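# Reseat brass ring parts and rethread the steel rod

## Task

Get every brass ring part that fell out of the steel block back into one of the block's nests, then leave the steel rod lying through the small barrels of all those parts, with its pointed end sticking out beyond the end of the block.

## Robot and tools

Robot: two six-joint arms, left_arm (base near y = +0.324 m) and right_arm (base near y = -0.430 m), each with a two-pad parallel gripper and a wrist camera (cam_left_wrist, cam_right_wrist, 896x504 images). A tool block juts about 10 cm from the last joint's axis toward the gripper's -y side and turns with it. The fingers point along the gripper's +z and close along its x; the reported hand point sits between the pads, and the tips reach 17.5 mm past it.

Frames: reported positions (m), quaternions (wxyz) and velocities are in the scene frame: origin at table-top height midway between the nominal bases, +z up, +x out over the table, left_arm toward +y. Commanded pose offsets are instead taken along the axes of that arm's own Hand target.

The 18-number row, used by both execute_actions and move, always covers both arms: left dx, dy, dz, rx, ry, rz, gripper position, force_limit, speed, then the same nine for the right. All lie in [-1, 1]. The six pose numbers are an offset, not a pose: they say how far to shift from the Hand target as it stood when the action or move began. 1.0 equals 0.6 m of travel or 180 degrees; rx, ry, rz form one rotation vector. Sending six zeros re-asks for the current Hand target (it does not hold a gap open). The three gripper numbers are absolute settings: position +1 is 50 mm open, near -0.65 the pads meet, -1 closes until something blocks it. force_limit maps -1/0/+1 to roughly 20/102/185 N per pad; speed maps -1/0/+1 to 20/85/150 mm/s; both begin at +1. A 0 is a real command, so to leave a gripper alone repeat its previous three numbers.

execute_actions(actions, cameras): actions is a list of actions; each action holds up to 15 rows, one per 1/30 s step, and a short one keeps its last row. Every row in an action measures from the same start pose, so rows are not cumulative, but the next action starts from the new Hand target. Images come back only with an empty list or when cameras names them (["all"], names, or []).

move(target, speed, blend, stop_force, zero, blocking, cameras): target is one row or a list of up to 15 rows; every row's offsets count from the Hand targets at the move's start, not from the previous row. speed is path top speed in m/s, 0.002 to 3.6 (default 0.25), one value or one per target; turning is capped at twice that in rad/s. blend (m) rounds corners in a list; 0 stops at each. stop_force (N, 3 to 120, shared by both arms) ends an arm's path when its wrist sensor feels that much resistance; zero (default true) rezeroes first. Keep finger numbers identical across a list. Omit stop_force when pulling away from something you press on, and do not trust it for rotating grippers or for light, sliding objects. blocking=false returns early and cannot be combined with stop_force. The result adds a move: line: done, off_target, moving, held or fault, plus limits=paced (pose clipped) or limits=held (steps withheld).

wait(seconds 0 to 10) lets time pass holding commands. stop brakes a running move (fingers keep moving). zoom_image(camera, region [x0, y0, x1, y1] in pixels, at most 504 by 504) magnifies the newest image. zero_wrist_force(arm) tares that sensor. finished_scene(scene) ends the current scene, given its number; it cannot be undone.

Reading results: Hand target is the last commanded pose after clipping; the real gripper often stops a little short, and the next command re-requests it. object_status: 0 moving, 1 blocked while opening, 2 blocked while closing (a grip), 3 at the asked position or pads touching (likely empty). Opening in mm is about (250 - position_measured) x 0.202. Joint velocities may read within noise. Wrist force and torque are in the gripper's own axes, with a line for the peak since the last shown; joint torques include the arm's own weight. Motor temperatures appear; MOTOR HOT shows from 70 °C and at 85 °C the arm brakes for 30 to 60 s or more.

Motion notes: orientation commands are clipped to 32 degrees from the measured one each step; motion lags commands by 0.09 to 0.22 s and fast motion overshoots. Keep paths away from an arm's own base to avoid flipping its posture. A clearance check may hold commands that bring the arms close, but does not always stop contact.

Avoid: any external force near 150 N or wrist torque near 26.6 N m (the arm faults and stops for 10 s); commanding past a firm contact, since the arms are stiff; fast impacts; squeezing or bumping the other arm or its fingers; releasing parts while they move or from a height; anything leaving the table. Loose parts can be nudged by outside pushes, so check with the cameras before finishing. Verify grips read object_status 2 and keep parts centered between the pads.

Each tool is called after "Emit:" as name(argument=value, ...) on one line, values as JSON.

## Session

Emit:
execute_actions(actions=[])

Scene clock: 0.00 s.
left_arm: end_effector_position=(+0.3371, -0.0844, +0.2578) position_measured=3 object_status=3 end_effector_quat_wxyz=(-0.299, +0.947, -0.045, -0.105) | right_arm: end_effector_position=(+0.6299, -0.8847, +0.2652) position_measured=3 object_status=3 end_effector_quat_wxyz=(-0.033, +0.430, +0.902, +0.027)
Joint positions: left_arm=[-1.198 -1.108 1.154 -0.976 -1.505 0.472] | right_arm=[2.695 -2.489 -0.37 -1.919 1.625 -1.133]
Joint velocities: within noise
Joint torques (N m): no reading
Motor temperatures (°C): left_arm=[18 26 24 28 33 29] | right_arm=[23 26 25 27 27 29]
Wrist force (N): no reading
Wrist torque (N m): no reading
Wrist force, peak (N): no reading
Hand target: left_arm +0.3371, -0.0844, +0.2578; -0.299, +0.947, -0.045, -0.105 | right_arm +0.6299, -0.8847, +0.2652; -0.033, +0.430, +0.902, +0.027
Tool commands: left_gripper/position=+1.0 left_gripper/force_limit=+1.0 left_gripper/speed=+1.0 right_gripper/position=+1.0 right_gripper/force_limit=+1.0 right_gripper/speed=+1.0
camera_calibration:
cam_left_wrist: T_world_to_cam=[[0.970913, -0.0083707, -0.239284, -0.255632], [-0.0716985, -0.963692, -0.25721, 0.0268152], [-0.228444, 0.266885, -0.936262, 0.472661], [0, 0, 0, 1]] pos_world=[0.358095, -0.102444, 0.388263]
cam_right_wrist: T_world_to_cam=[[-0.614846, 0.783575, 0.0892973, 1.0654], [0.757633, 0.555427, 0.342773, -0.0536587], [0.21899, 0.278407, -0.935165, 0.483017], [0, 0, 0, 1]] pos_world=[0.589936, -0.939494, 0.374955]

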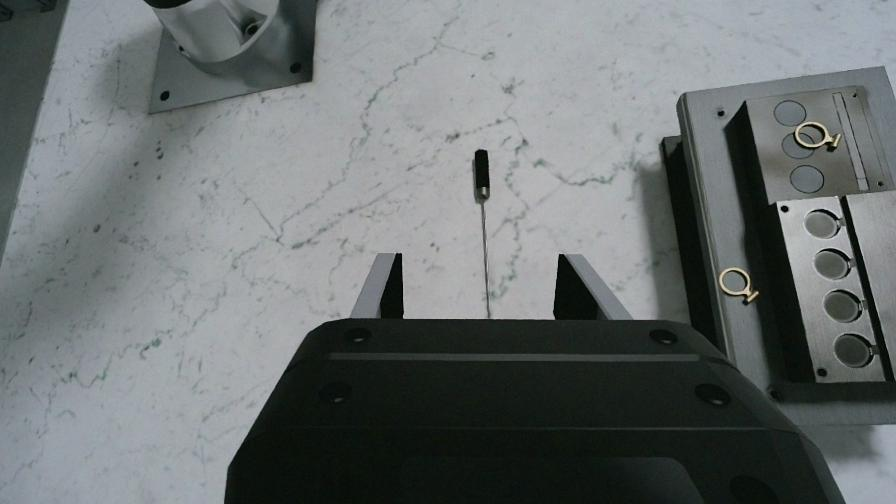

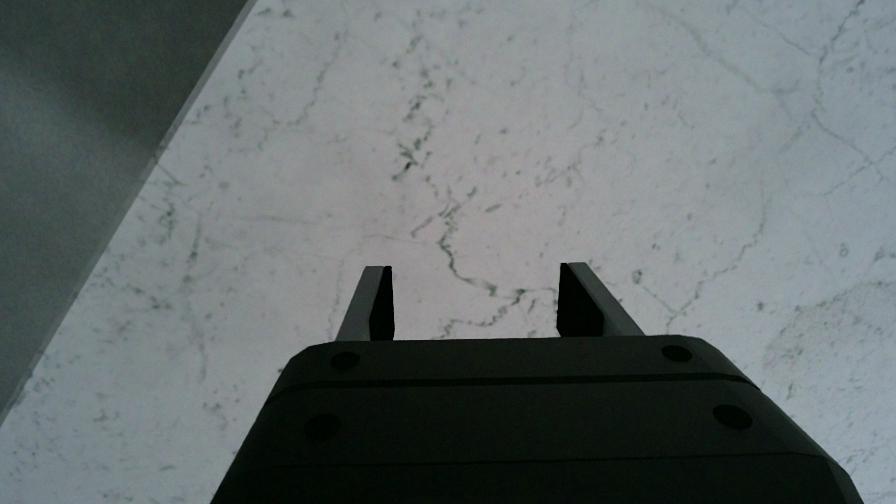

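Emit:
move(target=[-0.211,-0.447,0.0343,-0.194,0.068,-0.029,1,1,1,0.8525,0.192,-0.0675,-0.0027,-0.0275,0.2165,1,1,1], speed=0.3)

Emit:
move(target=[0,0,0,0,0,0,1,1,1,0.283,-0.183,0,0,0,0,1,1,1], speed=0.3, cameras=["all"])

Scene clock: 81.00 s.
left_arm: end_effector_position=(+0.2500, +0.1495, +0.4192) position_measured=3 object_status=3 end_effector_quat_wxyz=(+0.000, +1.000, +0.000, +0.000) | right_arm: end_effector_position=(+0.3998, -0.4196, +0.3500) position_measured=3 object_status=3 end_effector_quat_wxyz=(+0.000, +0.707, +0.707, +0.000)
Joint positions: left_arm=[-1.093 -2.046 1.687 -1.213 -1.571 0.504] | right_arm=[3.481 -1.389 -1.679 -1.644 1.571 0.335]
Joint torques (N m): left_arm=[-9.59 -8.28 -31.46 -3.48 1.91 -1.19] | right_arm=[11.38 21.59 32.56 5.22 1.69 2.13]
Wrist force (N): left_arm=[-0.5 -0.7 0.1] | right_arm=[0.0 0.3 -0.1]
Wrist torque (N m): left_arm=[0.07 -0.13 -0.29] | right_arm=[0.06 0.02 0.03]
Wrist force, peak (N): left_arm=[-1.4 -2.8 -0.6] | right_arm=[-3.4 -1.9 0.1]
Hand target: left_arm +0.2500, +0.1495, +0.4192; +0.000, +1.000, +0.000, +0.000 | right_arm +0.3998, -0.4195, +0.3501; +0.000, +0.707, +0.707, +0.000
Off the commanded pose: left_arm 0.000 m, 0 deg | right_arm 0.000 m, 0 deg.
move: done

Scene clock: 82.20 s.
left_arm: end_effector_position=(+0.2500, +0.1495, +0.4192) position_measured=3 object_status=3 end_effector_quat_wxyz=(+0.000, +1.000, +0.000, +0.000) | right_arm: end_effector_position=(+0.2900, -0.2499, +0.3501) position_measured=3 object_status=3 end_effector_quat_wxyz=(+0.000, +0.707, +0.707, +0.000)
Joint positions: left_arm=[-1.093 -2.046 1.687 -1.213 -1.571 0.504] | right_arm=[4.019 -1.229 -1.794 -1.689 1.571 0.873]
Joint torques (N m): left_arm=[-10.12 -9.43 -32.24 -3.94 1.83 -1.3] | right_arm=[11.93 2.41 32.59 5.2 1.57 1.86]
Wrist force (N): left_arm=[-0.4 -0.7 0.4] | right_arm=[0.2 0.1 -0.4]
Wrist torque (N m): left_arm=[0.07 -0.15 -0.29] | right_arm=[0.04 -0.05 0.07]
Wrist force, peak (N): left_arm=[-0.8 -0.8 0.5] | right_arm=[3.4 -2.5 -0.3]
Hand target: left_arm +0.2500, +0.1495, +0.4192; +0.000, +1.000, +0.000, +0.000 | right_arm +0.2900, -0.2498, +0.3501; +0.000, +0.707, +0.707, +0.000
Off the commanded pose: left_arm 0.000 m, 0 deg | right_arm 0.000 m, 0 deg.
move: done
camera_calibration:
cam_left_wrist: T_world_to_cam=[[0.999796, 0.00270795, -0.0199931, -0.231335], [0.00931016, -0.94106, 0.338112, 0.014287], [-0.0178991, -0.33823, -0.940893, 0.581282], [0, 0, 0, 1]] pos_world=[0.241559, 0.210678, 0.537469]
cam_right_wrist: T_world_to_cam=[[0.016157, 0.999848, 0.0065413, 0.251444], [0.94514, -0.0174071, 0.326201, -0.36956], [0.326265, 0.000912015, -0.945278, 0.363106], [0, 0, 0, 1]] pos_world=[0.226755, -0.25817, 0.462142]

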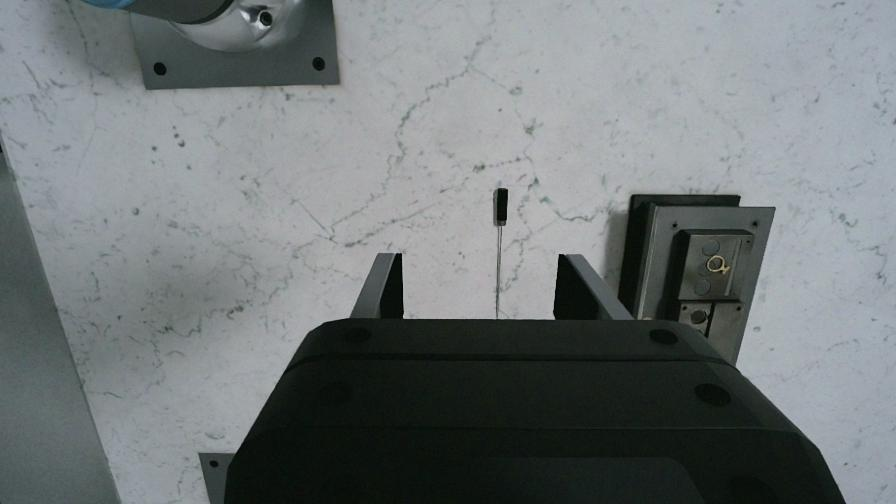

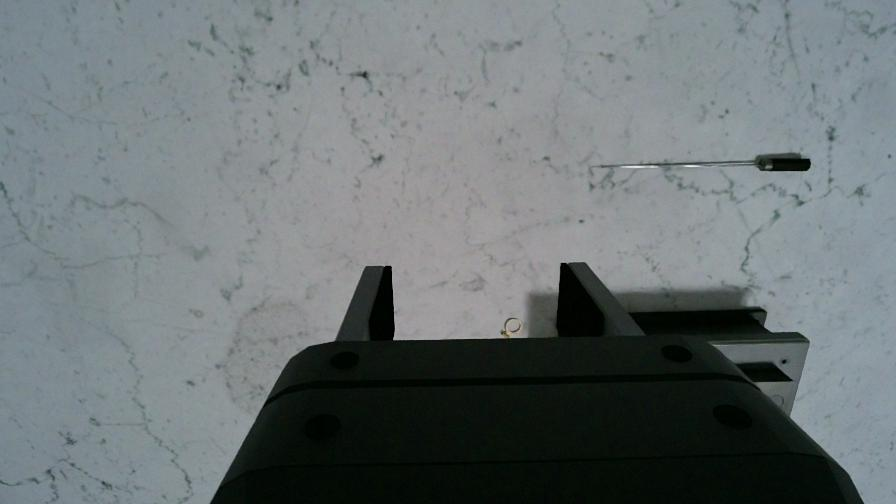

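Emit:
move(target=[0,0,0,0,0,0,1,1,1,0.283,0.233,0.0333,0,0,0,1,1,1], speed=0.25, cameras=["cam_right_wrist"])

Emit:
zoom_image(camera="cam_right_wrist", region=[300, 100, 700, 340])

Scene clock: 91.03 s.
left_arm: end_effector_position=(+0.2500, +0.1495, +0.4192) position_measured=3 object_status=3 end_effector_quat_wxyz=(+0.000, +1.000, +0.000, +0.000) | right_arm: end_effector_position=(+0.4297, -0.0800, +0.3301) position_measured=3 object_status=3 end_effector_quat_wxyz=(+0.000, +0.707, +0.707, +0.000)
Joint positions: left_arm=[-1.093 -2.046 1.687 -1.213 -1.571 0.504] | right_arm=[4.022 -1.747 -1.373 -1.592 1.571 0.877]
Joint torques (N m): left_arm=[-9.17 -10.14 -31.51 -3.63 1.8 -1.22] | right_arm=[-13.78 26.13 31.01 5.64 1.66 -2.15]
Wrist force (N): left_arm=[-0.3 -0.6 0.2] | right_arm=[0.4 0.5 -0.1]
Wrist torque (N m): left_arm=[0.09 -0.15 -0.29] | right_arm=[0.10 -0.07 -0.04]
Wrist force, peak (N): left_arm=[-0.8 -0.8 0.4] | right_arm=[2.4 3.1 0.1]
Hand target: left_arm +0.2500, +0.1495, +0.4192; +0.000, +1.000, +0.000, +0.000 | right_arm +0.4298, -0.0799, +0.3301; +0.000, +0.707, +0.707, +0.000
Off the commanded pose: left_arm 0.000 m, 0 deg | right_arm 0.000 m, 0 deg.
move: done
camera_calibration:
cam_right_wrist: T_world_to_cam=[[0.0160953, 0.99985, 0.0064111, 0.0795246], [0.945182, -0.0173061, 0.326084, -0.492069], [0.326146, 0.000811251, -0.945319, 0.29852], [0, 0, 0, 1]] pos_world=[0.366454, -0.0882706, 0.442142]
Images, in order (width x height): cam_right_wrist 896x504.

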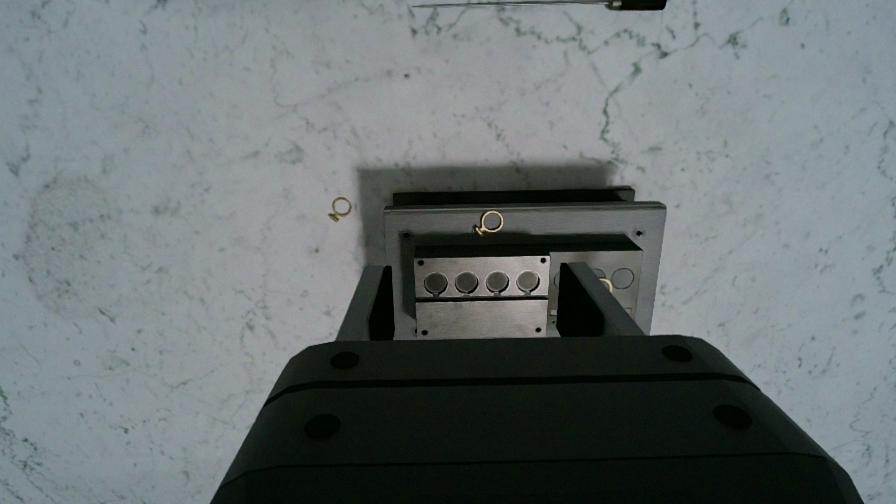

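Scaled by 1.260 from the camera's 896x504 image, which has a finer 1280x720 frame.

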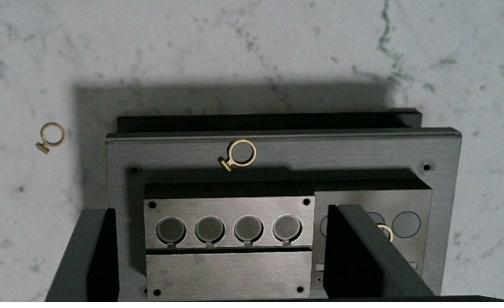

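Emit:
move(target=[0,0,0,0,0,0,1,1,1,0,0.28,0.0333,0,0,0,1,1,1], speed=0.25, cameras=["cam_right_wrist"])

Emit:
zoom_image(camera="cam_right_wrist", region=[370, 10, 670, 200])

Scene clock: 97.57 s.
left_arm: end_effector_position=(+0.2500, +0.1495, +0.4192) position_measured=3 object_status=3 end_effector_quat_wxyz=(+0.000, +1.000, +0.000, +0.000) | right_arm: end_effector_position=(+0.5978, -0.0800, +0.3102) position_measured=3 object_status=3 end_effector_quat_wxyz=(+0.000, +0.707, +0.707, +0.000)
Joint positions: left_arm=[-1.093 -2.046 1.687 -1.213 -1.571 0.504] | right_arm=[3.836 -2.118 -0.911 -1.683 1.571 0.691]
Joint torques (N m): left_arm=[-9.79 -10.8 -31.59 -3.67 1.9 -1.01] | right_arm=[11.3 42.17 32.23 5.13 0.8 1.25]
Wrist force (N): left_arm=[-0.5 -0.6 0.3] | right_arm=[0.2 0.1 -0.4]
Wrist torque (N m): left_arm=[0.09 -0.12 -0.29] | right_arm=[0.02 -0.06 -0.06]
Wrist force, peak (N): left_arm=[-0.6 -0.8 0.5] | right_arm=[0.2 -4.0 -0.5]
Hand target: left_arm +0.2500, +0.1495, +0.4192; +0.000, +1.000, +0.000, +0.000 | right_arm +0.5978, -0.0799, +0.3102; +0.000, +0.707, +0.707, +0.000
Off the commanded pose: left_arm 0.000 m, 0 deg | right_arm 0.000 m, 0 deg.
move: done
camera_calibration:
cam_right_wrist: T_world_to_cam=[[0.0163459, 0.999845, 0.00660512, 0.0767288], [0.945169, -0.0176064, 0.326108, -0.644495], [0.326173, 0.000912419, -0.94531, 0.224873], [0, 0, 0, 1]] pos_world=[0.534555, -0.0882693, 0.422243]
Images, in order (width x height): cam_right_wrist 896x504.

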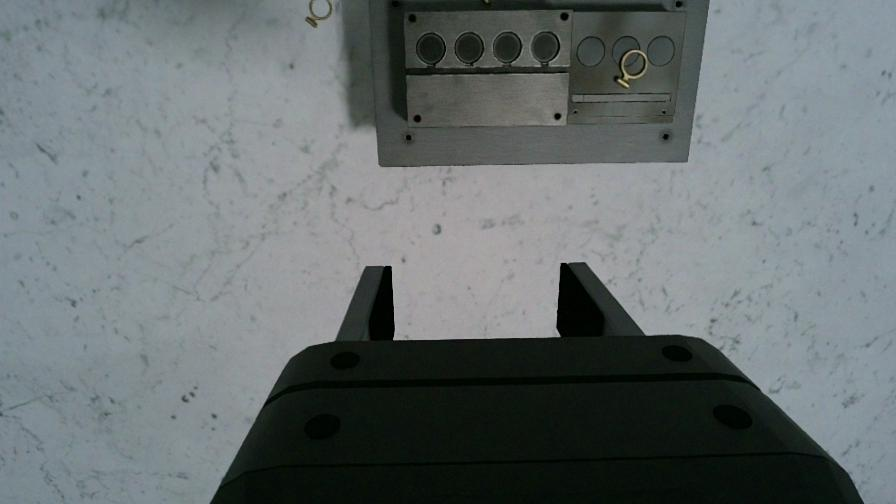

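Scaled by 1.680 from the camera's 896x504 image, which has a finer 1280x720 frame.

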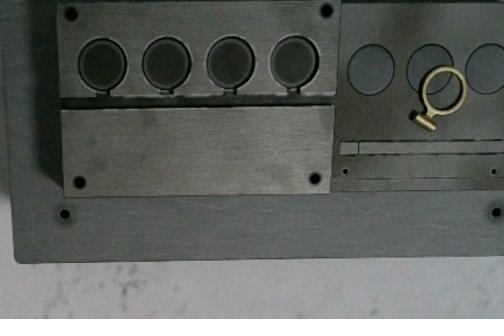

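Emit:
move(target=[0,0,0,0,0,0,1,1,1,0.1856,-0.113,0.1837,0,0,0.178,0.3,-1,1], speed=0.2, cameras=["cam_right_wrist"])

Emit:
zoom_image(camera="cam_right_wrist", region=[400, 180, 560, 300])

Scene clock: 121.07 s.
left_arm: end_effector_position=(+0.2500, +0.1495, +0.4192) position_measured=3 object_status=3 end_effector_quat_wxyz=(+0.000, +1.000, +0.000, +0.000) | right_arm: end_effector_position=(+0.5300, +0.0315, +0.1999) position_measured=107 object_status=3 end_effector_quat_wxyz=(+0.000, +0.875, +0.485, +0.000)
Joint positions: left_arm=[-1.093 -2.046 1.687 -1.213 -1.571 0.504] | right_arm=[4.014 -2.143 -1.155 -1.415 1.571 1.427]
Joint torques (N m): left_arm=[-9.24 -11.11 -31.46 -3.73 1.85 -1.16] | right_arm=[-14.51 56.02 33.29 0.87 -0.23 1.82]
Wrist force (N): left_arm=[-0.6 -0.5 0.4] | right_arm=[0.0 0.4 -0.2]
Wrist torque (N m): left_arm=[0.12 -0.11 -0.29] | right_arm=[0.06 -0.03 0.10]
Wrist force, peak (N): left_arm=[-0.7 -0.9 0.2] | right_arm=[-1.0 1.0 -1.2]
Hand target: left_arm +0.2500, +0.1495, +0.4192; +0.000, +1.000, +0.000, +0.000 | right_arm +0.5300, +0.0314, +0.1999; +0.000, +0.875, +0.485, +0.000
Off the commanded pose: left_arm 0.000 m, 0 deg | right_arm 0.000 m, 0 deg.
move: done
camera_calibration:
cam_right_wrist: T_world_to_cam=[[0.543818, 0.839177, 0.00662644, -0.307375], [0.792115, -0.515895, 0.326199, -0.445641], [0.277158, -0.172144, -0.945278, 0.174063], [0, 0, 0, 1]] pos_world=[0.471912, 0.0580015, 0.311942]
Images, in order (width x height): cam_right_wrist 896x504.

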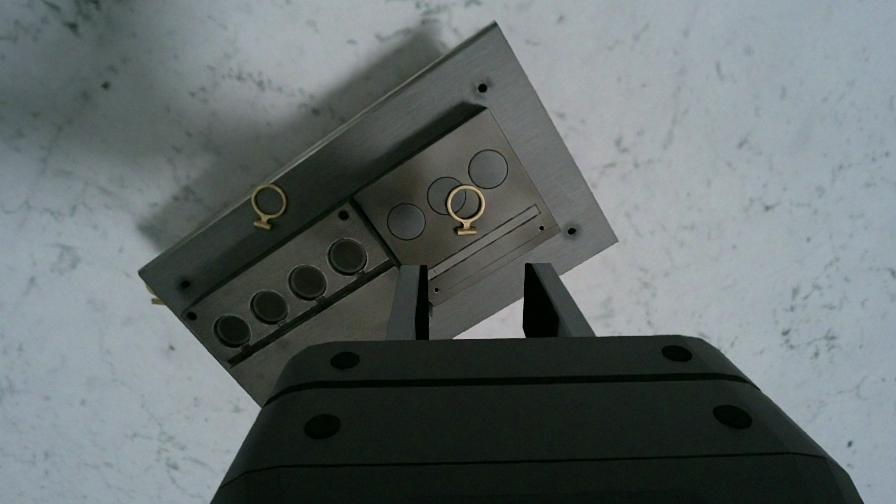

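Scaled by 3.150 from the camera's 896x504 image, which has a finer 1280x720 frame.

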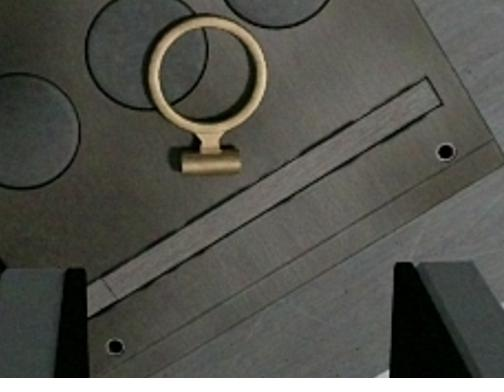

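Emit:
move(target=[0,0,0,0,0,0,1,1,1,0.0033,-0.0022,0.1417,0,0,0,0.3,-1,1], speed=0.12, cameras=["cam_right_wrist"])

Emit:
zoom_image(camera="cam_right_wrist", region=[380, 200, 580, 350])

Scene clock: 128.83 s.
left_arm: end_effector_position=(+0.2500, +0.1495, +0.4192) position_measured=3 object_status=3 end_effector_quat_wxyz=(+0.000, +1.000, +0.000, +0.000) | right_arm: end_effector_position=(+0.5299, +0.0338, +0.1149) position_measured=107 object_status=3 end_effector_quat_wxyz=(+0.000, +0.875, +0.485, +0.000)
Joint positions: left_arm=[-1.093 -2.046 1.687 -1.213 -1.571 0.504] | right_arm=[4.017 -2.199 -1.287 -1.227 1.571 1.43]
Joint torques (N m): left_arm=[-9.67 -10.43 -31.07 -3.89 1.98 -1.08] | right_arm=[9.67 54.3 29.38 1.64 -0.69 1.59]
Wrist force (N): left_arm=[-0.6 -0.5 0.3] | right_arm=[-0.1 0.3 -0.3]
Wrist torque (N m): left_arm=[0.12 -0.10 -0.29] | right_arm=[0.04 -0.01 -0.06]
Wrist force, peak (N): left_arm=[-0.8 -0.6 0.4] | right_arm=[-0.1 0.4 -2.4]
Hand target: left_arm +0.2500, +0.1495, +0.4192; +0.000, +1.000, +0.000, +0.000 | right_arm +0.5300, +0.0338, +0.1149; +0.000, +0.875, +0.485, +0.000
Off the commanded pose: left_arm 0.000 m, 0 deg | right_arm 0.000 m, 0 deg.
move: done
camera_calibration:
cam_right_wrist: T_world_to_cam=[[0.544185, 0.838938, 0.00672049, -0.308924], [0.791896, -0.516284, 0.326117, -0.416583], [0.277061, -0.172146, -0.945306, 0.0941622], [0, 0, 0, 1]] pos_world=[0.471913, 0.0603025, 0.226943]
Images, in order (width x height): cam_right_wrist 896x504.

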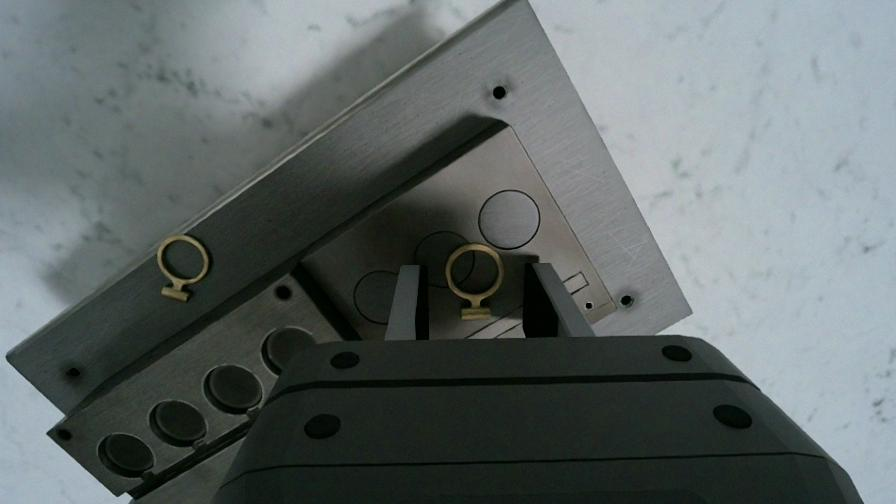

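Scaled by 2.520 from the camera's 896x504 image, which has a finer 1280x720 frame.

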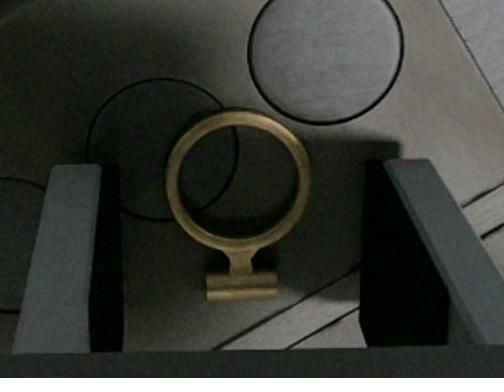

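Emit:
move(target=[0,0,0,0,0,0,1,1,1,0.0008,0,0.0117,0,0,0,0.3,-1,1], speed=0.008, stop_force=3)

Scene clock: 134.13 s.
left_arm: end_effector_position=(+0.2500, +0.1495, +0.4192) position_measured=3 object_status=3 end_effector_quat_wxyz=(+0.000, +1.000, +0.000, +0.000) | right_arm: end_effector_position=(+0.5302, +0.0341, +0.1102) position_measured=107 object_status=3 end_effector_quat_wxyz=(+0.000, +0.875, +0.485, +0.000)
Joint positions: left_arm=[-1.093 -2.046 1.687 -1.213 -1.571 0.504] | right_arm=[4.017 -2.204 -1.292 -1.217 1.571 1.43]
Joint torques (N m): left_arm=[-9.54 -11.23 -31.8 -3.9 2.01 -1.2] | right_arm=[-8.95 51.88 29.12 0.04 -0.89 0.08]
Wrist force (N): left_arm=[-0.6 -0.4 0.6] | right_arm=[1.4 0.7 -4.5]
Wrist torque (N m): left_arm=[0.13 -0.12 -0.29] | right_arm=[0.10 0.11 -0.04]
Wrist force, peak (N): left_arm=[-0.7 -0.7 0.6] | right_arm=[-4.9 -0.6 -16.9]
Hand target: left_arm +0.2500, +0.1495, +0.4192; +0.000, +1.000, +0.000, +0.000 | right_arm +0.5302, +0.0341, +0.1102; +0.000, +0.875, +0.485, +0.000 (not the last commanded pose)
Off the commanded pose: left_arm 0.000 m, 0 deg | right_arm 0.002 m, 0 deg.
move: contact (right_arm)

Emit:
move(target=[[0,0,0,0,0,0,1,1,1,0,0,-0.0013,0,0,0,0.3,-1,1]], speed=0.02)

Emit:
move(target=[[0,0,0,0,0,0,1,1,1,0,0,0,0,0,0,-1,-1,-1]], speed=0.02, cameras=["cam_right_wrist"])

Emit:
zoom_image(camera="cam_right_wrist", region=[380, 200, 580, 350])

Scene clock: 140.10 s.
left_arm: end_effector_position=(+0.2500, +0.1495, +0.4192) position_measured=3 object_status=3 end_effector_quat_wxyz=(+0.000, +1.000, +0.000, +0.000) | right_arm: end_effector_position=(+0.5302, +0.0341, +0.1110) position_measured=107 object_status=3 end_effector_quat_wxyz=(+0.000, +0.875, +0.485, +0.000)
Joint positions: left_arm=[-1.093 -2.046 1.687 -1.213 -1.571 0.504] | right_arm=[4.017 -2.203 -1.291 -1.218 1.571 1.43]
Joint torques (N m): left_arm=[-9.69 -10.16 -31.31 -3.62 1.98 -1.16] | right_arm=[-8.65 55.47 30.37 1.15 -0.86 0.09]
Wrist force (N): left_arm=[-0.3 -0.6 0.3] | right_arm=[-0.2 0.1 -0.1]
Wrist torque (N m): left_arm=[0.10 -0.15 -0.29] | right_arm=[0.02 0.01 -0.06]
Wrist force, peak (N): left_arm=[-0.9 -0.5 0.6] | right_arm=[1.5 0.6 -4.9]
Hand target: left_arm +0.2500, +0.1495, +0.4192; +0.000, +1.000, +0.000, +0.000 | right_arm +0.5302, +0.0341, +0.1110; +0.000, +0.875, +0.485, +0.000
Off the commanded pose: left_arm 0.000 m, 0 deg | right_arm 0.000 m, 0 deg.
move: done

Scene clock: 140.93 s.
left_arm: end_effector_position=(+0.2500, +0.1495, +0.4192) position_measured=3 object_status=3 end_effector_quat_wxyz=(+0.000, +1.000, +0.000, +0.000) | right_arm: end_effector_position=(+0.5302, +0.0341, +0.1110) position_measured=167 object_status=2 end_effector_quat_wxyz=(+0.000, +0.875, +0.485, +0.000)
Joint positions: left_arm=[-1.093 -2.046 1.687 -1.213 -1.571 0.504] | right_arm=[4.017 -2.203 -1.291 -1.218 1.571 1.43]
Joint torques (N m): left_arm=[-9.19 -10.63 -30.92 -3.81 1.94 -1.13] | right_arm=[-8.79 54.5 26.03 3.24 -0.82 0.17]
Wrist force (N): left_arm=[-0.6 -0.5 0.2] | right_arm=[0.0 0.1 -0.2]
Wrist torque (N m): left_arm=[0.11 -0.11 -0.29] | right_arm=[0.01 -0.03 -0.06]
Wrist force, peak (N): left_arm=[-0.8 -0.7 0.4] | right_arm=[-0.3 0.4 -0.2]
Hand target: left_arm +0.2500, +0.1495, +0.4192; +0.000, +1.000, +0.000, +0.000 | right_arm +0.5302, +0.0341, +0.1110; +0.000, +0.875, +0.485, +0.000
Off the commanded pose: left_arm 0.000 m, 0 deg | right_arm 0.000 m, 0 deg.
move: done
camera_calibration:
cam_right_wrist: T_world_to_cam=[[0.544146, 0.838963, 0.00685066, -0.309325], [0.791889, -0.516278, 0.326143, -0.415429], [0.277158, -0.172044, -0.945296, 0.0904845], [0, 0, 0, 1]] pos_world=[0.472214, 0.0606028, 0.223143]
Images, in order (width x height): cam_right_wrist 896x504.

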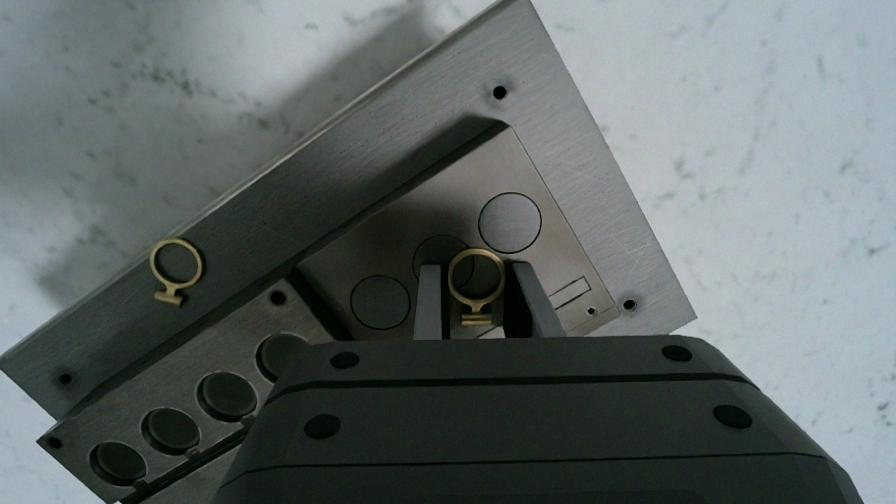

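Scaled by 2.520 from the camera's 896x504 image, which has a finer 1280x720 frame.

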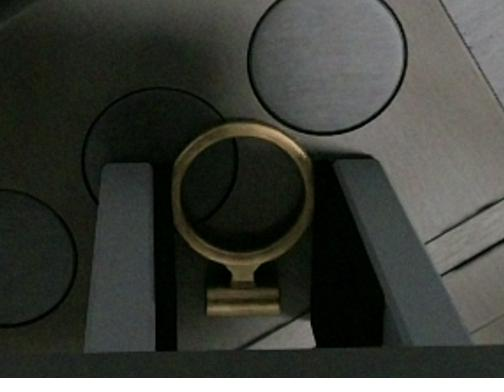

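Emit:
move(target=[[0,0,0,0,0,0,1,1,1,0,0,-0.0817,0,0,0,-1,-1,-1],[0,0,0,0,0,0,1,1,1,-0.0888,0.039,-0.0817,0,0,-0.175,-1,-1,-1]], speed=0.12, blend=[0.01,0], cameras=["cam_right_wrist"])

Emit:
zoom_image(camera="cam_right_wrist", region=[300, 150, 640, 340])

Emit:
zoom_image(camera="cam_right_wrist", region=[400, 200, 540, 340])

Scene clock: 159.70 s.
left_arm: end_effector_position=(+0.2500, +0.1495, +0.4192) position_measured=3 object_status=3 end_effector_quat_wxyz=(+0.000, +1.000, +0.000, +0.000) | right_arm: end_effector_position=(+0.5218, -0.0236, +0.1600) position_measured=167 object_status=2 end_effector_quat_wxyz=(+0.000, +0.711, +0.704, +0.000)
Joint positions: left_arm=[-1.093 -2.046 1.687 -1.213 -1.571 0.504] | right_arm=[3.971 -2.067 -1.378 -1.267 1.571 0.835]
Joint torques (N m): left_arm=[-9.67 -10.57 -31.61 -3.93 1.85 -1.04] | right_arm=[7.18 38.65 32.15 1.99 1.34 0.86]
Wrist force (N): left_arm=[-0.5 -0.7 0.2] | right_arm=[-0.2 0.2 0.0]
Wrist torque (N m): left_arm=[0.07 -0.13 -0.29] | right_arm=[0.03 0.00 -0.06]
Wrist force, peak (N): left_arm=[-0.7 -0.8 0.5] | right_arm=[-0.4 0.2 2.0]
Hand target: left_arm +0.2500, +0.1495, +0.4192; +0.000, +1.000, +0.000, +0.000 | right_arm +0.5217, -0.0235, +0.1600; +0.000, +0.710, +0.704, +0.000
Off the commanded pose: left_arm 0.000 m, 0 deg | right_arm 0.000 m, 0 deg.
move: done
camera_calibration:
cam_right_wrist: T_world_to_cam=[[0.025925, 0.999641, 0.00674422, 0.0175119], [0.944866, -0.0267063, 0.326367, -0.522848], [0.32643, -0.00208866, -0.945219, 0.10751], [0, 0, 0, 1]] pos_world=[0.458473, -0.0312445, 0.272142]
Images, in order (width x height): cam_right_wrist 896x504.

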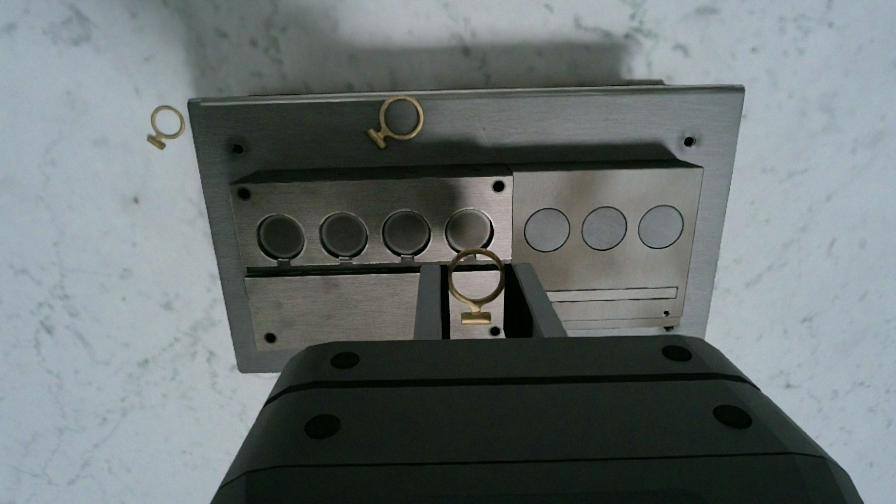

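Scaled by 1.482 from the camera's 896x504 image, which has a finer 1280x720 frame.

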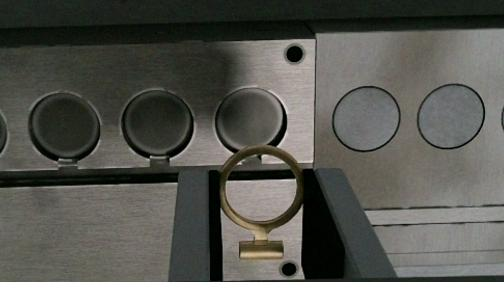

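Scaled by 3.600 from the camera's 896x504 image, which has a finer 1280x720 frame.

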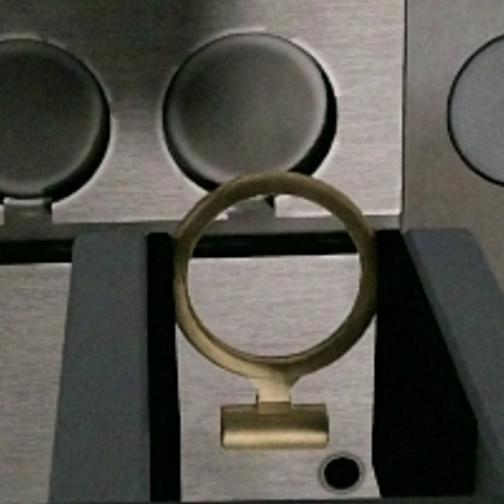

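Emit:
zoom_image(camera="cam_right_wrist", region=[240, 190, 380, 290])

Emit:
zoom_image(camera="cam_right_wrist", region=[380, 190, 520, 290])

Scaled by 3.600 from the camera's 896x504 image, which has a finer 1280x720 frame.

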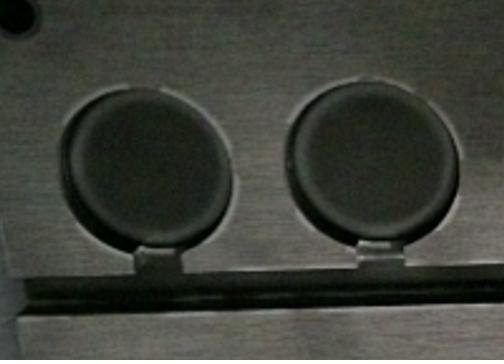

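Scaled by 3.600 from the camera's 896x504 image, which has a finer 1280x720 frame.

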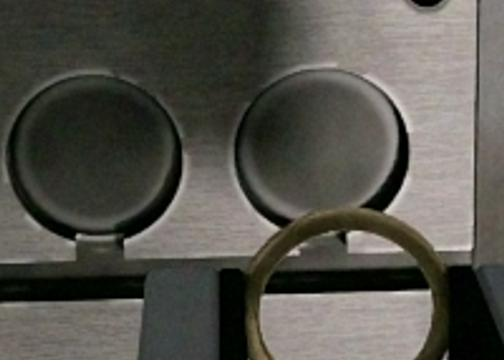

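Emit:
move(target=[0,0,0,0,0,0,1,1,1,0,-0.0017,0.06,0,0,-0.0017,-1,-1,-1], speed=0.08, cameras=["cam_right_wrist"])

Emit:
zoom_image(camera="cam_right_wrist", region=[400, 200, 540, 340])

Scene clock: 177.47 s.
left_arm: end_effector_position=(+0.2500, +0.1495, +0.4192) position_measured=3 object_status=3 end_effector_quat_wxyz=(+0.000, +1.000, +0.000, +0.000) | right_arm: end_effector_position=(+0.5207, -0.0235, +0.1239) position_measured=167 object_status=2 end_effector_quat_wxyz=(+0.000, +0.708, +0.706, +0.000)
Joint positions: left_arm=[-1.093 -2.046 1.687 -1.213 -1.571 0.504] | right_arm=[3.972 -2.094 -1.433 -1.185 1.571 0.83]
Joint torques (N m): left_arm=[-9.2 -9.77 -30.99 -3.58 1.9 -0.83] | right_arm=[10.49 52.5 31.4 0.76 0.78 -0.71]
Wrist force (N): left_arm=[-0.6 -0.6 0.3] | right_arm=[-0.1 0.1 -0.1]
Wrist torque (N m): left_arm=[0.10 -0.12 -0.29] | right_arm=[0.01 -0.01 0.10]
Wrist force, peak (N): left_arm=[-0.6 -0.9 0.4] | right_arm=[0.1 0.3 -1.4]
Hand target: left_arm +0.2500, +0.1495, +0.4192; +0.000, +1.000, +0.000, +0.000 | right_arm +0.5207, -0.0235, +0.1240; +0.000, +0.709, +0.706, +0.000
Off the commanded pose: left_arm 0.000 m, 0 deg | right_arm 0.000 m, 0 deg.
move: done
camera_calibration:
cam_right_wrist: T_world_to_cam=[[0.0201733, 0.999775, 0.00655152, 0.0207777], [0.945078, -0.0212069, 0.326157, -0.509993], [0.326223, -0.000387974, -0.945293, 0.0738824], [0, 0, 0, 1]] pos_world=[0.457462, -0.0315597, 0.236042]
Images, in order (width x height): cam_right_wrist 896x504.

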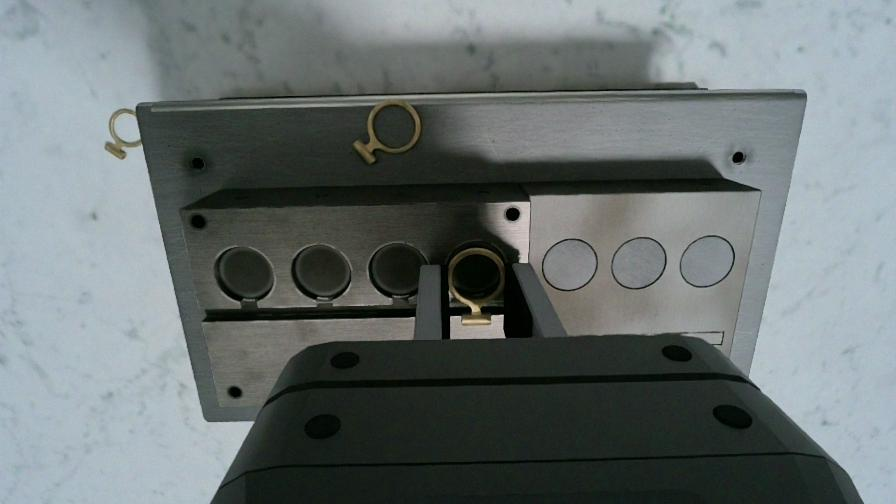

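Scaled by 3.600 from the camera's 896x504 image, which has a finer 1280x720 frame.

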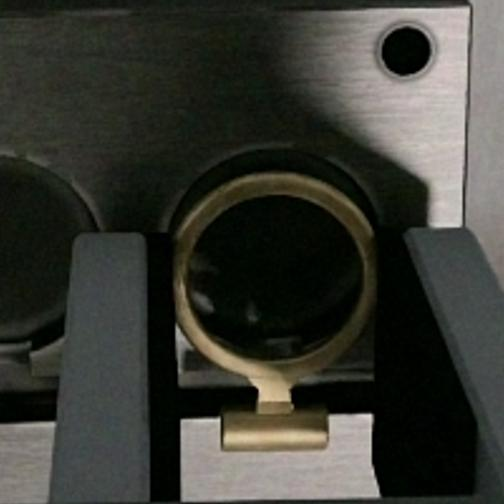

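Emit:
move(target=[0,0,0,0,0,0,1,1,1,0,0,0.012,0,0,0,-1,-1,-1], speed=0.005, stop_force=4, cameras=["cam_right_wrist"])

Emit:
zoom_image(camera="cam_right_wrist", region=[400, 200, 540, 340])

Scene clock: 185.33 s.
left_arm: end_effector_position=(+0.2500, +0.1495, +0.4192) position_measured=3 object_status=3 end_effector_quat_wxyz=(+0.000, +1.000, +0.000, +0.000) | right_arm: end_effector_position=(+0.5207, -0.0235, +0.1184) position_measured=167 object_status=2 end_effector_quat_wxyz=(+0.000, +0.709, +0.706, +0.000)
Joint positions: left_arm=[-1.093 -2.046 1.687 -1.213 -1.571 0.504] | right_arm=[3.972 -2.099 -1.441 -1.172 1.571 0.83]
Joint torques (N m): left_arm=[-9.18 -10.31 -30.94 -3.89 1.65 -0.93] | right_arm=[-14.14 48.55 30.07 0.46 -0.8 1.95]
Wrist force (N): left_arm=[-0.5 -0.6 0.4] | right_arm=[0.0 -0.8 -4.4]
Wrist torque (N m): left_arm=[0.10 -0.12 -0.29] | right_arm=[0.05 0.02 0.09]
Wrist force, peak (N): left_arm=[-0.9 -0.8 0.4] | right_arm=[-2.6 -3.2 -13.1]
Hand target: left_arm +0.2500, +0.1495, +0.4192; +0.000, +1.000, +0.000, +0.000 | right_arm +0.5207, -0.0235, +0.1184; +0.000, +0.709, +0.706, +0.000 (not the last commanded pose)
Off the commanded pose: left_arm 0.000 m, 0 deg | right_arm 0.002 m, 0 deg.
move: contact (right_arm)
camera_calibration:
cam_right_wrist: T_world_to_cam=[[0.0202338, 0.999773, 0.00667989, 0.0207564], [0.945046, -0.021306, 0.326243, -0.508175], [0.326311, -0.000288349, -0.945262, 0.0685444], [0, 0, 0, 1]] pos_world=[0.457462, -0.0315591, 0.230442]
Images, in order (width x height): cam_right_wrist 896x504.

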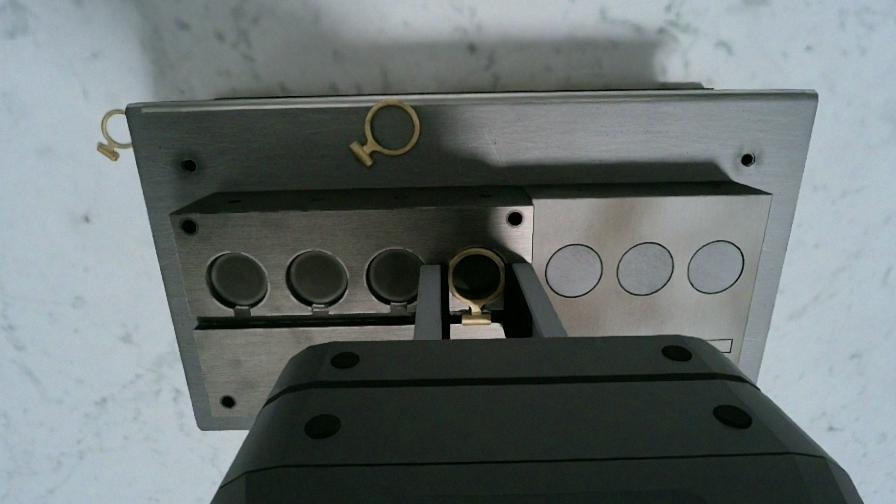

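Scaled by 3.600 from the camera's 896x504 image, which has a finer 1280x720 frame.

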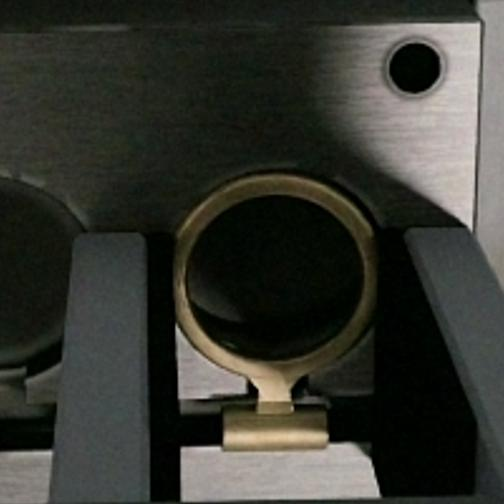

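Emit:
move(target=[0,0,0,0,0,0,1,1,1,0.0005,-0.0003,-0.0008,0,0,0,-1,-1,-1], speed=0.01)

Emit:
move(target=[0,0,0,0,0,0,1,1,1,0,0,0,0,0,0,0,-1,-1], speed=0.01, cameras=["cam_right_wrist"])

Emit:
zoom_image(camera="cam_right_wrist", region=[400, 200, 540, 340])

Scene clock: 192.70 s.
left_arm: end_effector_position=(+0.2500, +0.1495, +0.4192) position_measured=3 object_status=3 end_effector_quat_wxyz=(+0.000, +1.000, +0.000, +0.000) | right_arm: end_effector_position=(+0.5206, -0.0232, +0.1189) position_measured=167 object_status=2 end_effector_quat_wxyz=(+0.000, +0.709, +0.706, +0.000)
Joint positions: left_arm=[-1.093 -2.046 1.687 -1.213 -1.571 0.504] | right_arm=[3.973 -2.099 -1.44 -1.173 1.571 0.831]
Joint torques (N m): left_arm=[-9.16 -10.73 -30.76 -3.81 1.79 -0.83] | right_arm=[12.44 52.27 30.27 0.95 -0.77 2.18]
Wrist force (N): left_arm=[-0.6 -0.9 0.5] | right_arm=[0.0 0.3 -0.3]
Wrist torque (N m): left_arm=[0.04 -0.11 -0.29] | right_arm=[0.04 -0.03 -0.02]
Wrist force, peak (N): left_arm=[-0.6 -0.9 0.5] | right_arm=[-0.1 -0.8 -4.5]
Hand target: left_arm +0.2500, +0.1495, +0.4192; +0.000, +1.000, +0.000, +0.000 | right_arm +0.5206, -0.0232, +0.1189; +0.000, +0.709, +0.706, +0.000
Off the commanded pose: left_arm 0.000 m, 0 deg | right_arm 0.000 m, 0 deg.
move: done

Scene clock: 193.20 s.
left_arm: end_effector_position=(+0.2500, +0.1495, +0.4192) position_measured=3 object_status=3 end_effector_quat_wxyz=(+0.000, +1.000, +0.000, +0.000) | right_arm: end_effector_position=(+0.5206, -0.0232, +0.1189) position_measured=152 object_status=3 end_effector_quat_wxyz=(+0.000, +0.709, +0.706, +0.000)
Joint positions: left_arm=[-1.093 -2.046 1.687 -1.213 -1.571 0.504] | right_arm=[3.973 -2.099 -1.44 -1.173 1.571 0.831]
Joint torques (N m): left_arm=[-8.35 -10.54 -31.76 -3.8 1.81 -0.76] | right_arm=[12.94 51.27 28.63 1.7 -0.87 1.7]
Wrist force (N): left_arm=[-0.6 -0.7 0.2] | right_arm=[-0.1 0.1 -0.3]
Wrist torque (N m): left_arm=[0.08 -0.12 -0.29] | right_arm=[0.01 -0.01 -0.02]
Wrist force, peak (N): left_arm=[-0.7 -0.7 0.2] | right_arm=[-0.2 0.4 -0.2]
Hand target: left_arm +0.2500, +0.1495, +0.4192; +0.000, +1.000, +0.000, +0.000 | right_arm +0.5206, -0.0232, +0.1189; +0.000, +0.709, +0.706, +0.000
Off the commanded pose: left_arm 0.000 m, 0 deg | right_arm 0.000 m, 0 deg.
move: done
camera_calibration:
cam_right_wrist: T_world_to_cam=[[0.0203283, 0.999771, 0.00671248, 0.020406], [0.945044, -0.021406, 0.326241, -0.508145], [0.32631, -0.000288348, -0.945263, 0.0690829], [0, 0, 0, 1]] pos_world=[0.457262, -0.0312587, 0.230942]
Images, in order (width x height): cam_right_wrist 896x504.

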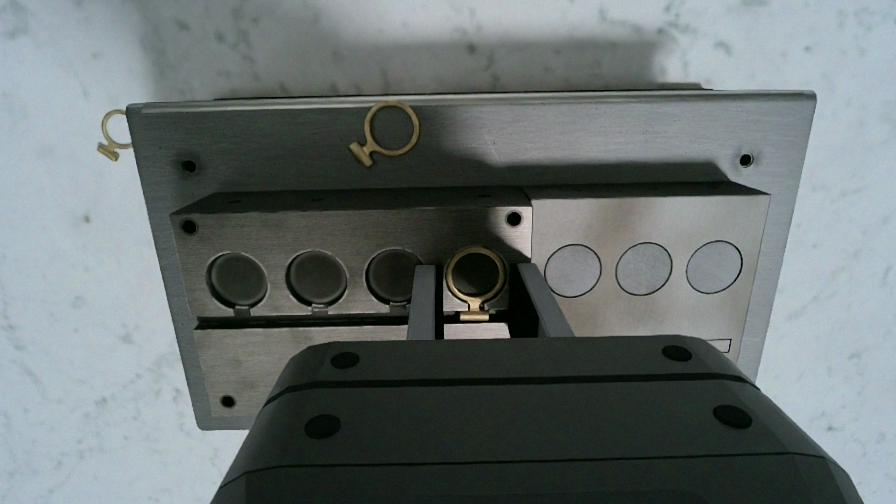

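Scaled by 3.600 from the camera's 896x504 image, which has a finer 1280x720 frame.

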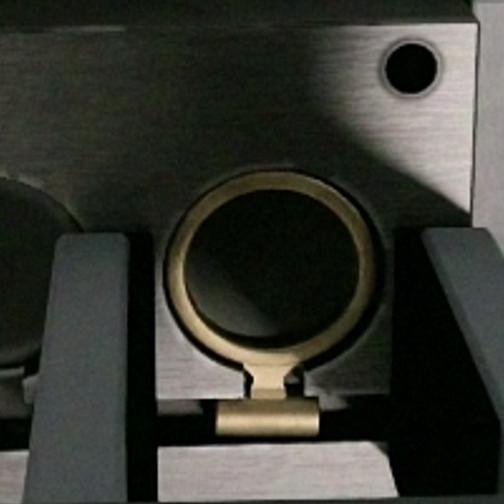

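Emit:
move(target=[[0,0,0,0,0,0,1,1,1,0,0,-0.0667,0,0,0,0,-1,-1],[0,0,0,0,0,0,1,1,1,-0.0322,-0.0912,-0.0667,0,0,0.278,0,-1,-1]], speed=[0.06,0.15], blend=[0.01,0], cameras=["cam_right_wrist"])

Emit:
zoom_image(camera="cam_right_wrist", region=[380, 200, 580, 340])

Scene clock: 226.53 s.
left_arm: end_effector_position=(+0.2500, +0.1495, +0.4192) position_measured=3 object_status=3 end_effector_quat_wxyz=(+0.000, +1.000, +0.000, +0.000) | right_arm: end_effector_position=(+0.4657, -0.0422, +0.1589) position_measured=152 object_status=3 end_effector_quat_wxyz=(+0.000, +0.940, +0.340, +0.000)
Joint positions: left_arm=[-1.093 -2.046 1.687 -1.213 -1.571 0.504] | right_arm=[4.017 -1.94 -1.569 -1.203 1.571 1.748]
Joint torques (N m): left_arm=[-8.87 -10.73 -31.8 -3.81 1.66 -0.72] | right_arm=[-1.31 32.4 31.56 2.37 -0.82 -0.51]
Wrist force (N): left_arm=[-0.6 -0.6 0.4] | right_arm=[-0.1 0.3 -0.2]
Wrist torque (N m): left_arm=[0.09 -0.12 -0.29] | right_arm=[0.06 -0.02 0.07]
Wrist force, peak (N): left_arm=[-0.6 -0.9 0.4] | right_arm=[0.2 0.7 -1.0]
Hand target: left_arm +0.2500, +0.1495, +0.4192; +0.000, +1.000, +0.000, +0.000 | right_arm +0.4658, -0.0423, +0.1589; +0.000, +0.940, +0.340, +0.000
Off the commanded pose: left_arm 0.000 m, 0 deg | right_arm 0.000 m, 0 deg.
move: done
camera_calibration:
cam_right_wrist: T_world_to_cam=[[0.77916, 0.626785, 0.00707745, -0.328938], [0.590762, -0.738061, 0.325984, -0.335023], [0.209546, -0.249813, -0.945349, 0.168619], [0, 0, 0, 1]] pos_world=[0.418881, 0.00102916, 0.270944]
Images, in order (width x height): cam_right_wrist 896x504.

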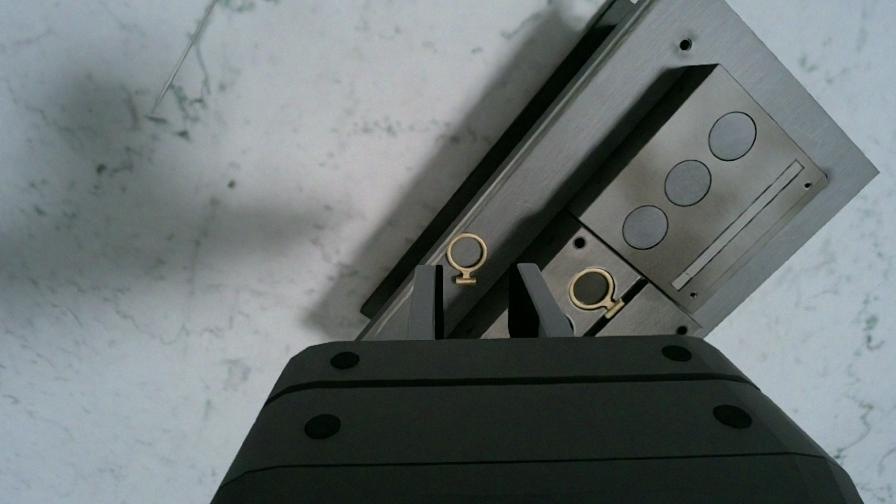

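Scaled by 2.520 from the camera's 896x504 image, which has a finer 1280x720 frame.

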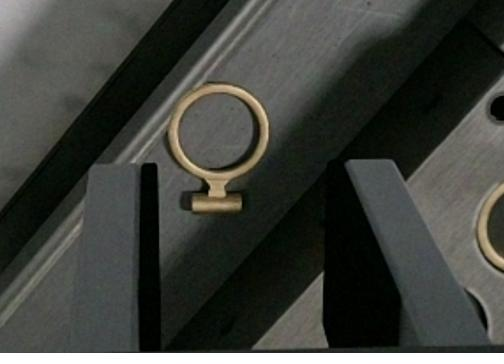

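Emit:
move(target=[[0,0,0,0,0,0,1,1,1,0.0023,0.0033,0.105,0,0,0,0.12,-1,-1]], speed=0.08, cameras=["cam_right_wrist"])

Emit:
zoom_image(camera="cam_right_wrist", region=[380, 220, 580, 350])

Scene clock: 251.73 s.
left_arm: end_effector_position=(+0.2500, +0.1495, +0.4192) position_measured=3 object_status=3 end_effector_quat_wxyz=(+0.000, +1.000, +0.000, +0.000) | right_arm: end_effector_position=(+0.4681, -0.0430, +0.0958) position_measured=134 object_status=3 end_effector_quat_wxyz=(+0.000, +0.940, +0.340, +0.000)
Joint positions: left_arm=[-1.093 -2.046 1.687 -1.213 -1.571 0.504] | right_arm=[4.013 -2.007 -1.649 -1.056 1.571 1.745]
Joint torques (N m): left_arm=[-8.83 -10.84 -31.27 -3.76 1.73 -0.78] | right_arm=[-10.44 48 30.24 0.59 -0.39 -1.53]
Wrist force (N): left_arm=[-0.6 -0.5 0.4] | right_arm=[-0.1 0.2 -0.4]
Wrist torque (N m): left_arm=[0.12 -0.11 -0.29] | right_arm=[0.04 -0.01 0.08]
Wrist force, peak (N): left_arm=[-0.5 -0.9 0.3] | right_arm=[-0.1 0.1 -1.7]
Hand target: left_arm +0.2500, +0.1495, +0.4192; +0.000, +1.000, +0.000, +0.000 | right_arm +0.4681, -0.0429, +0.0959; +0.000, +0.940, +0.340, +0.000
Off the commanded pose: left_arm 0.000 m, 0 deg | right_arm 0.000 m, 0 deg.
move: done
camera_calibration:
cam_right_wrist: T_world_to_cam=[[0.779315, 0.626596, 0.0067995, -0.32993], [0.590625, -0.738115, 0.32611, -0.316389], [0.209358, -0.250127, -0.945307, 0.108453], [0, 0, 0, 1]] pos_world=[0.421281, 0.000328175, 0.207943]
Images, in order (width x height): cam_right_wrist 896x504.

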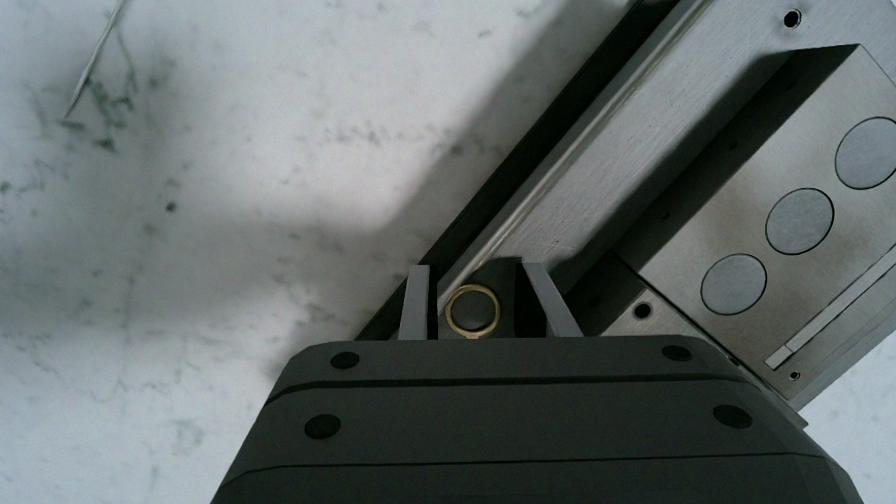

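Scaled by 2.520 from the camera's 896x504 image, which has a finer 1280x720 frame.

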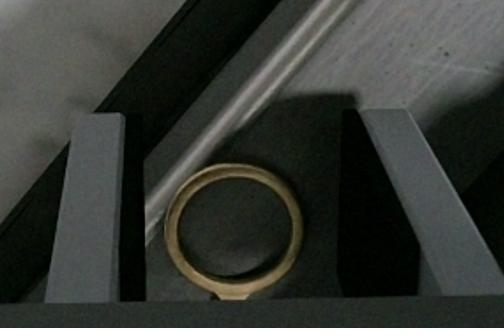

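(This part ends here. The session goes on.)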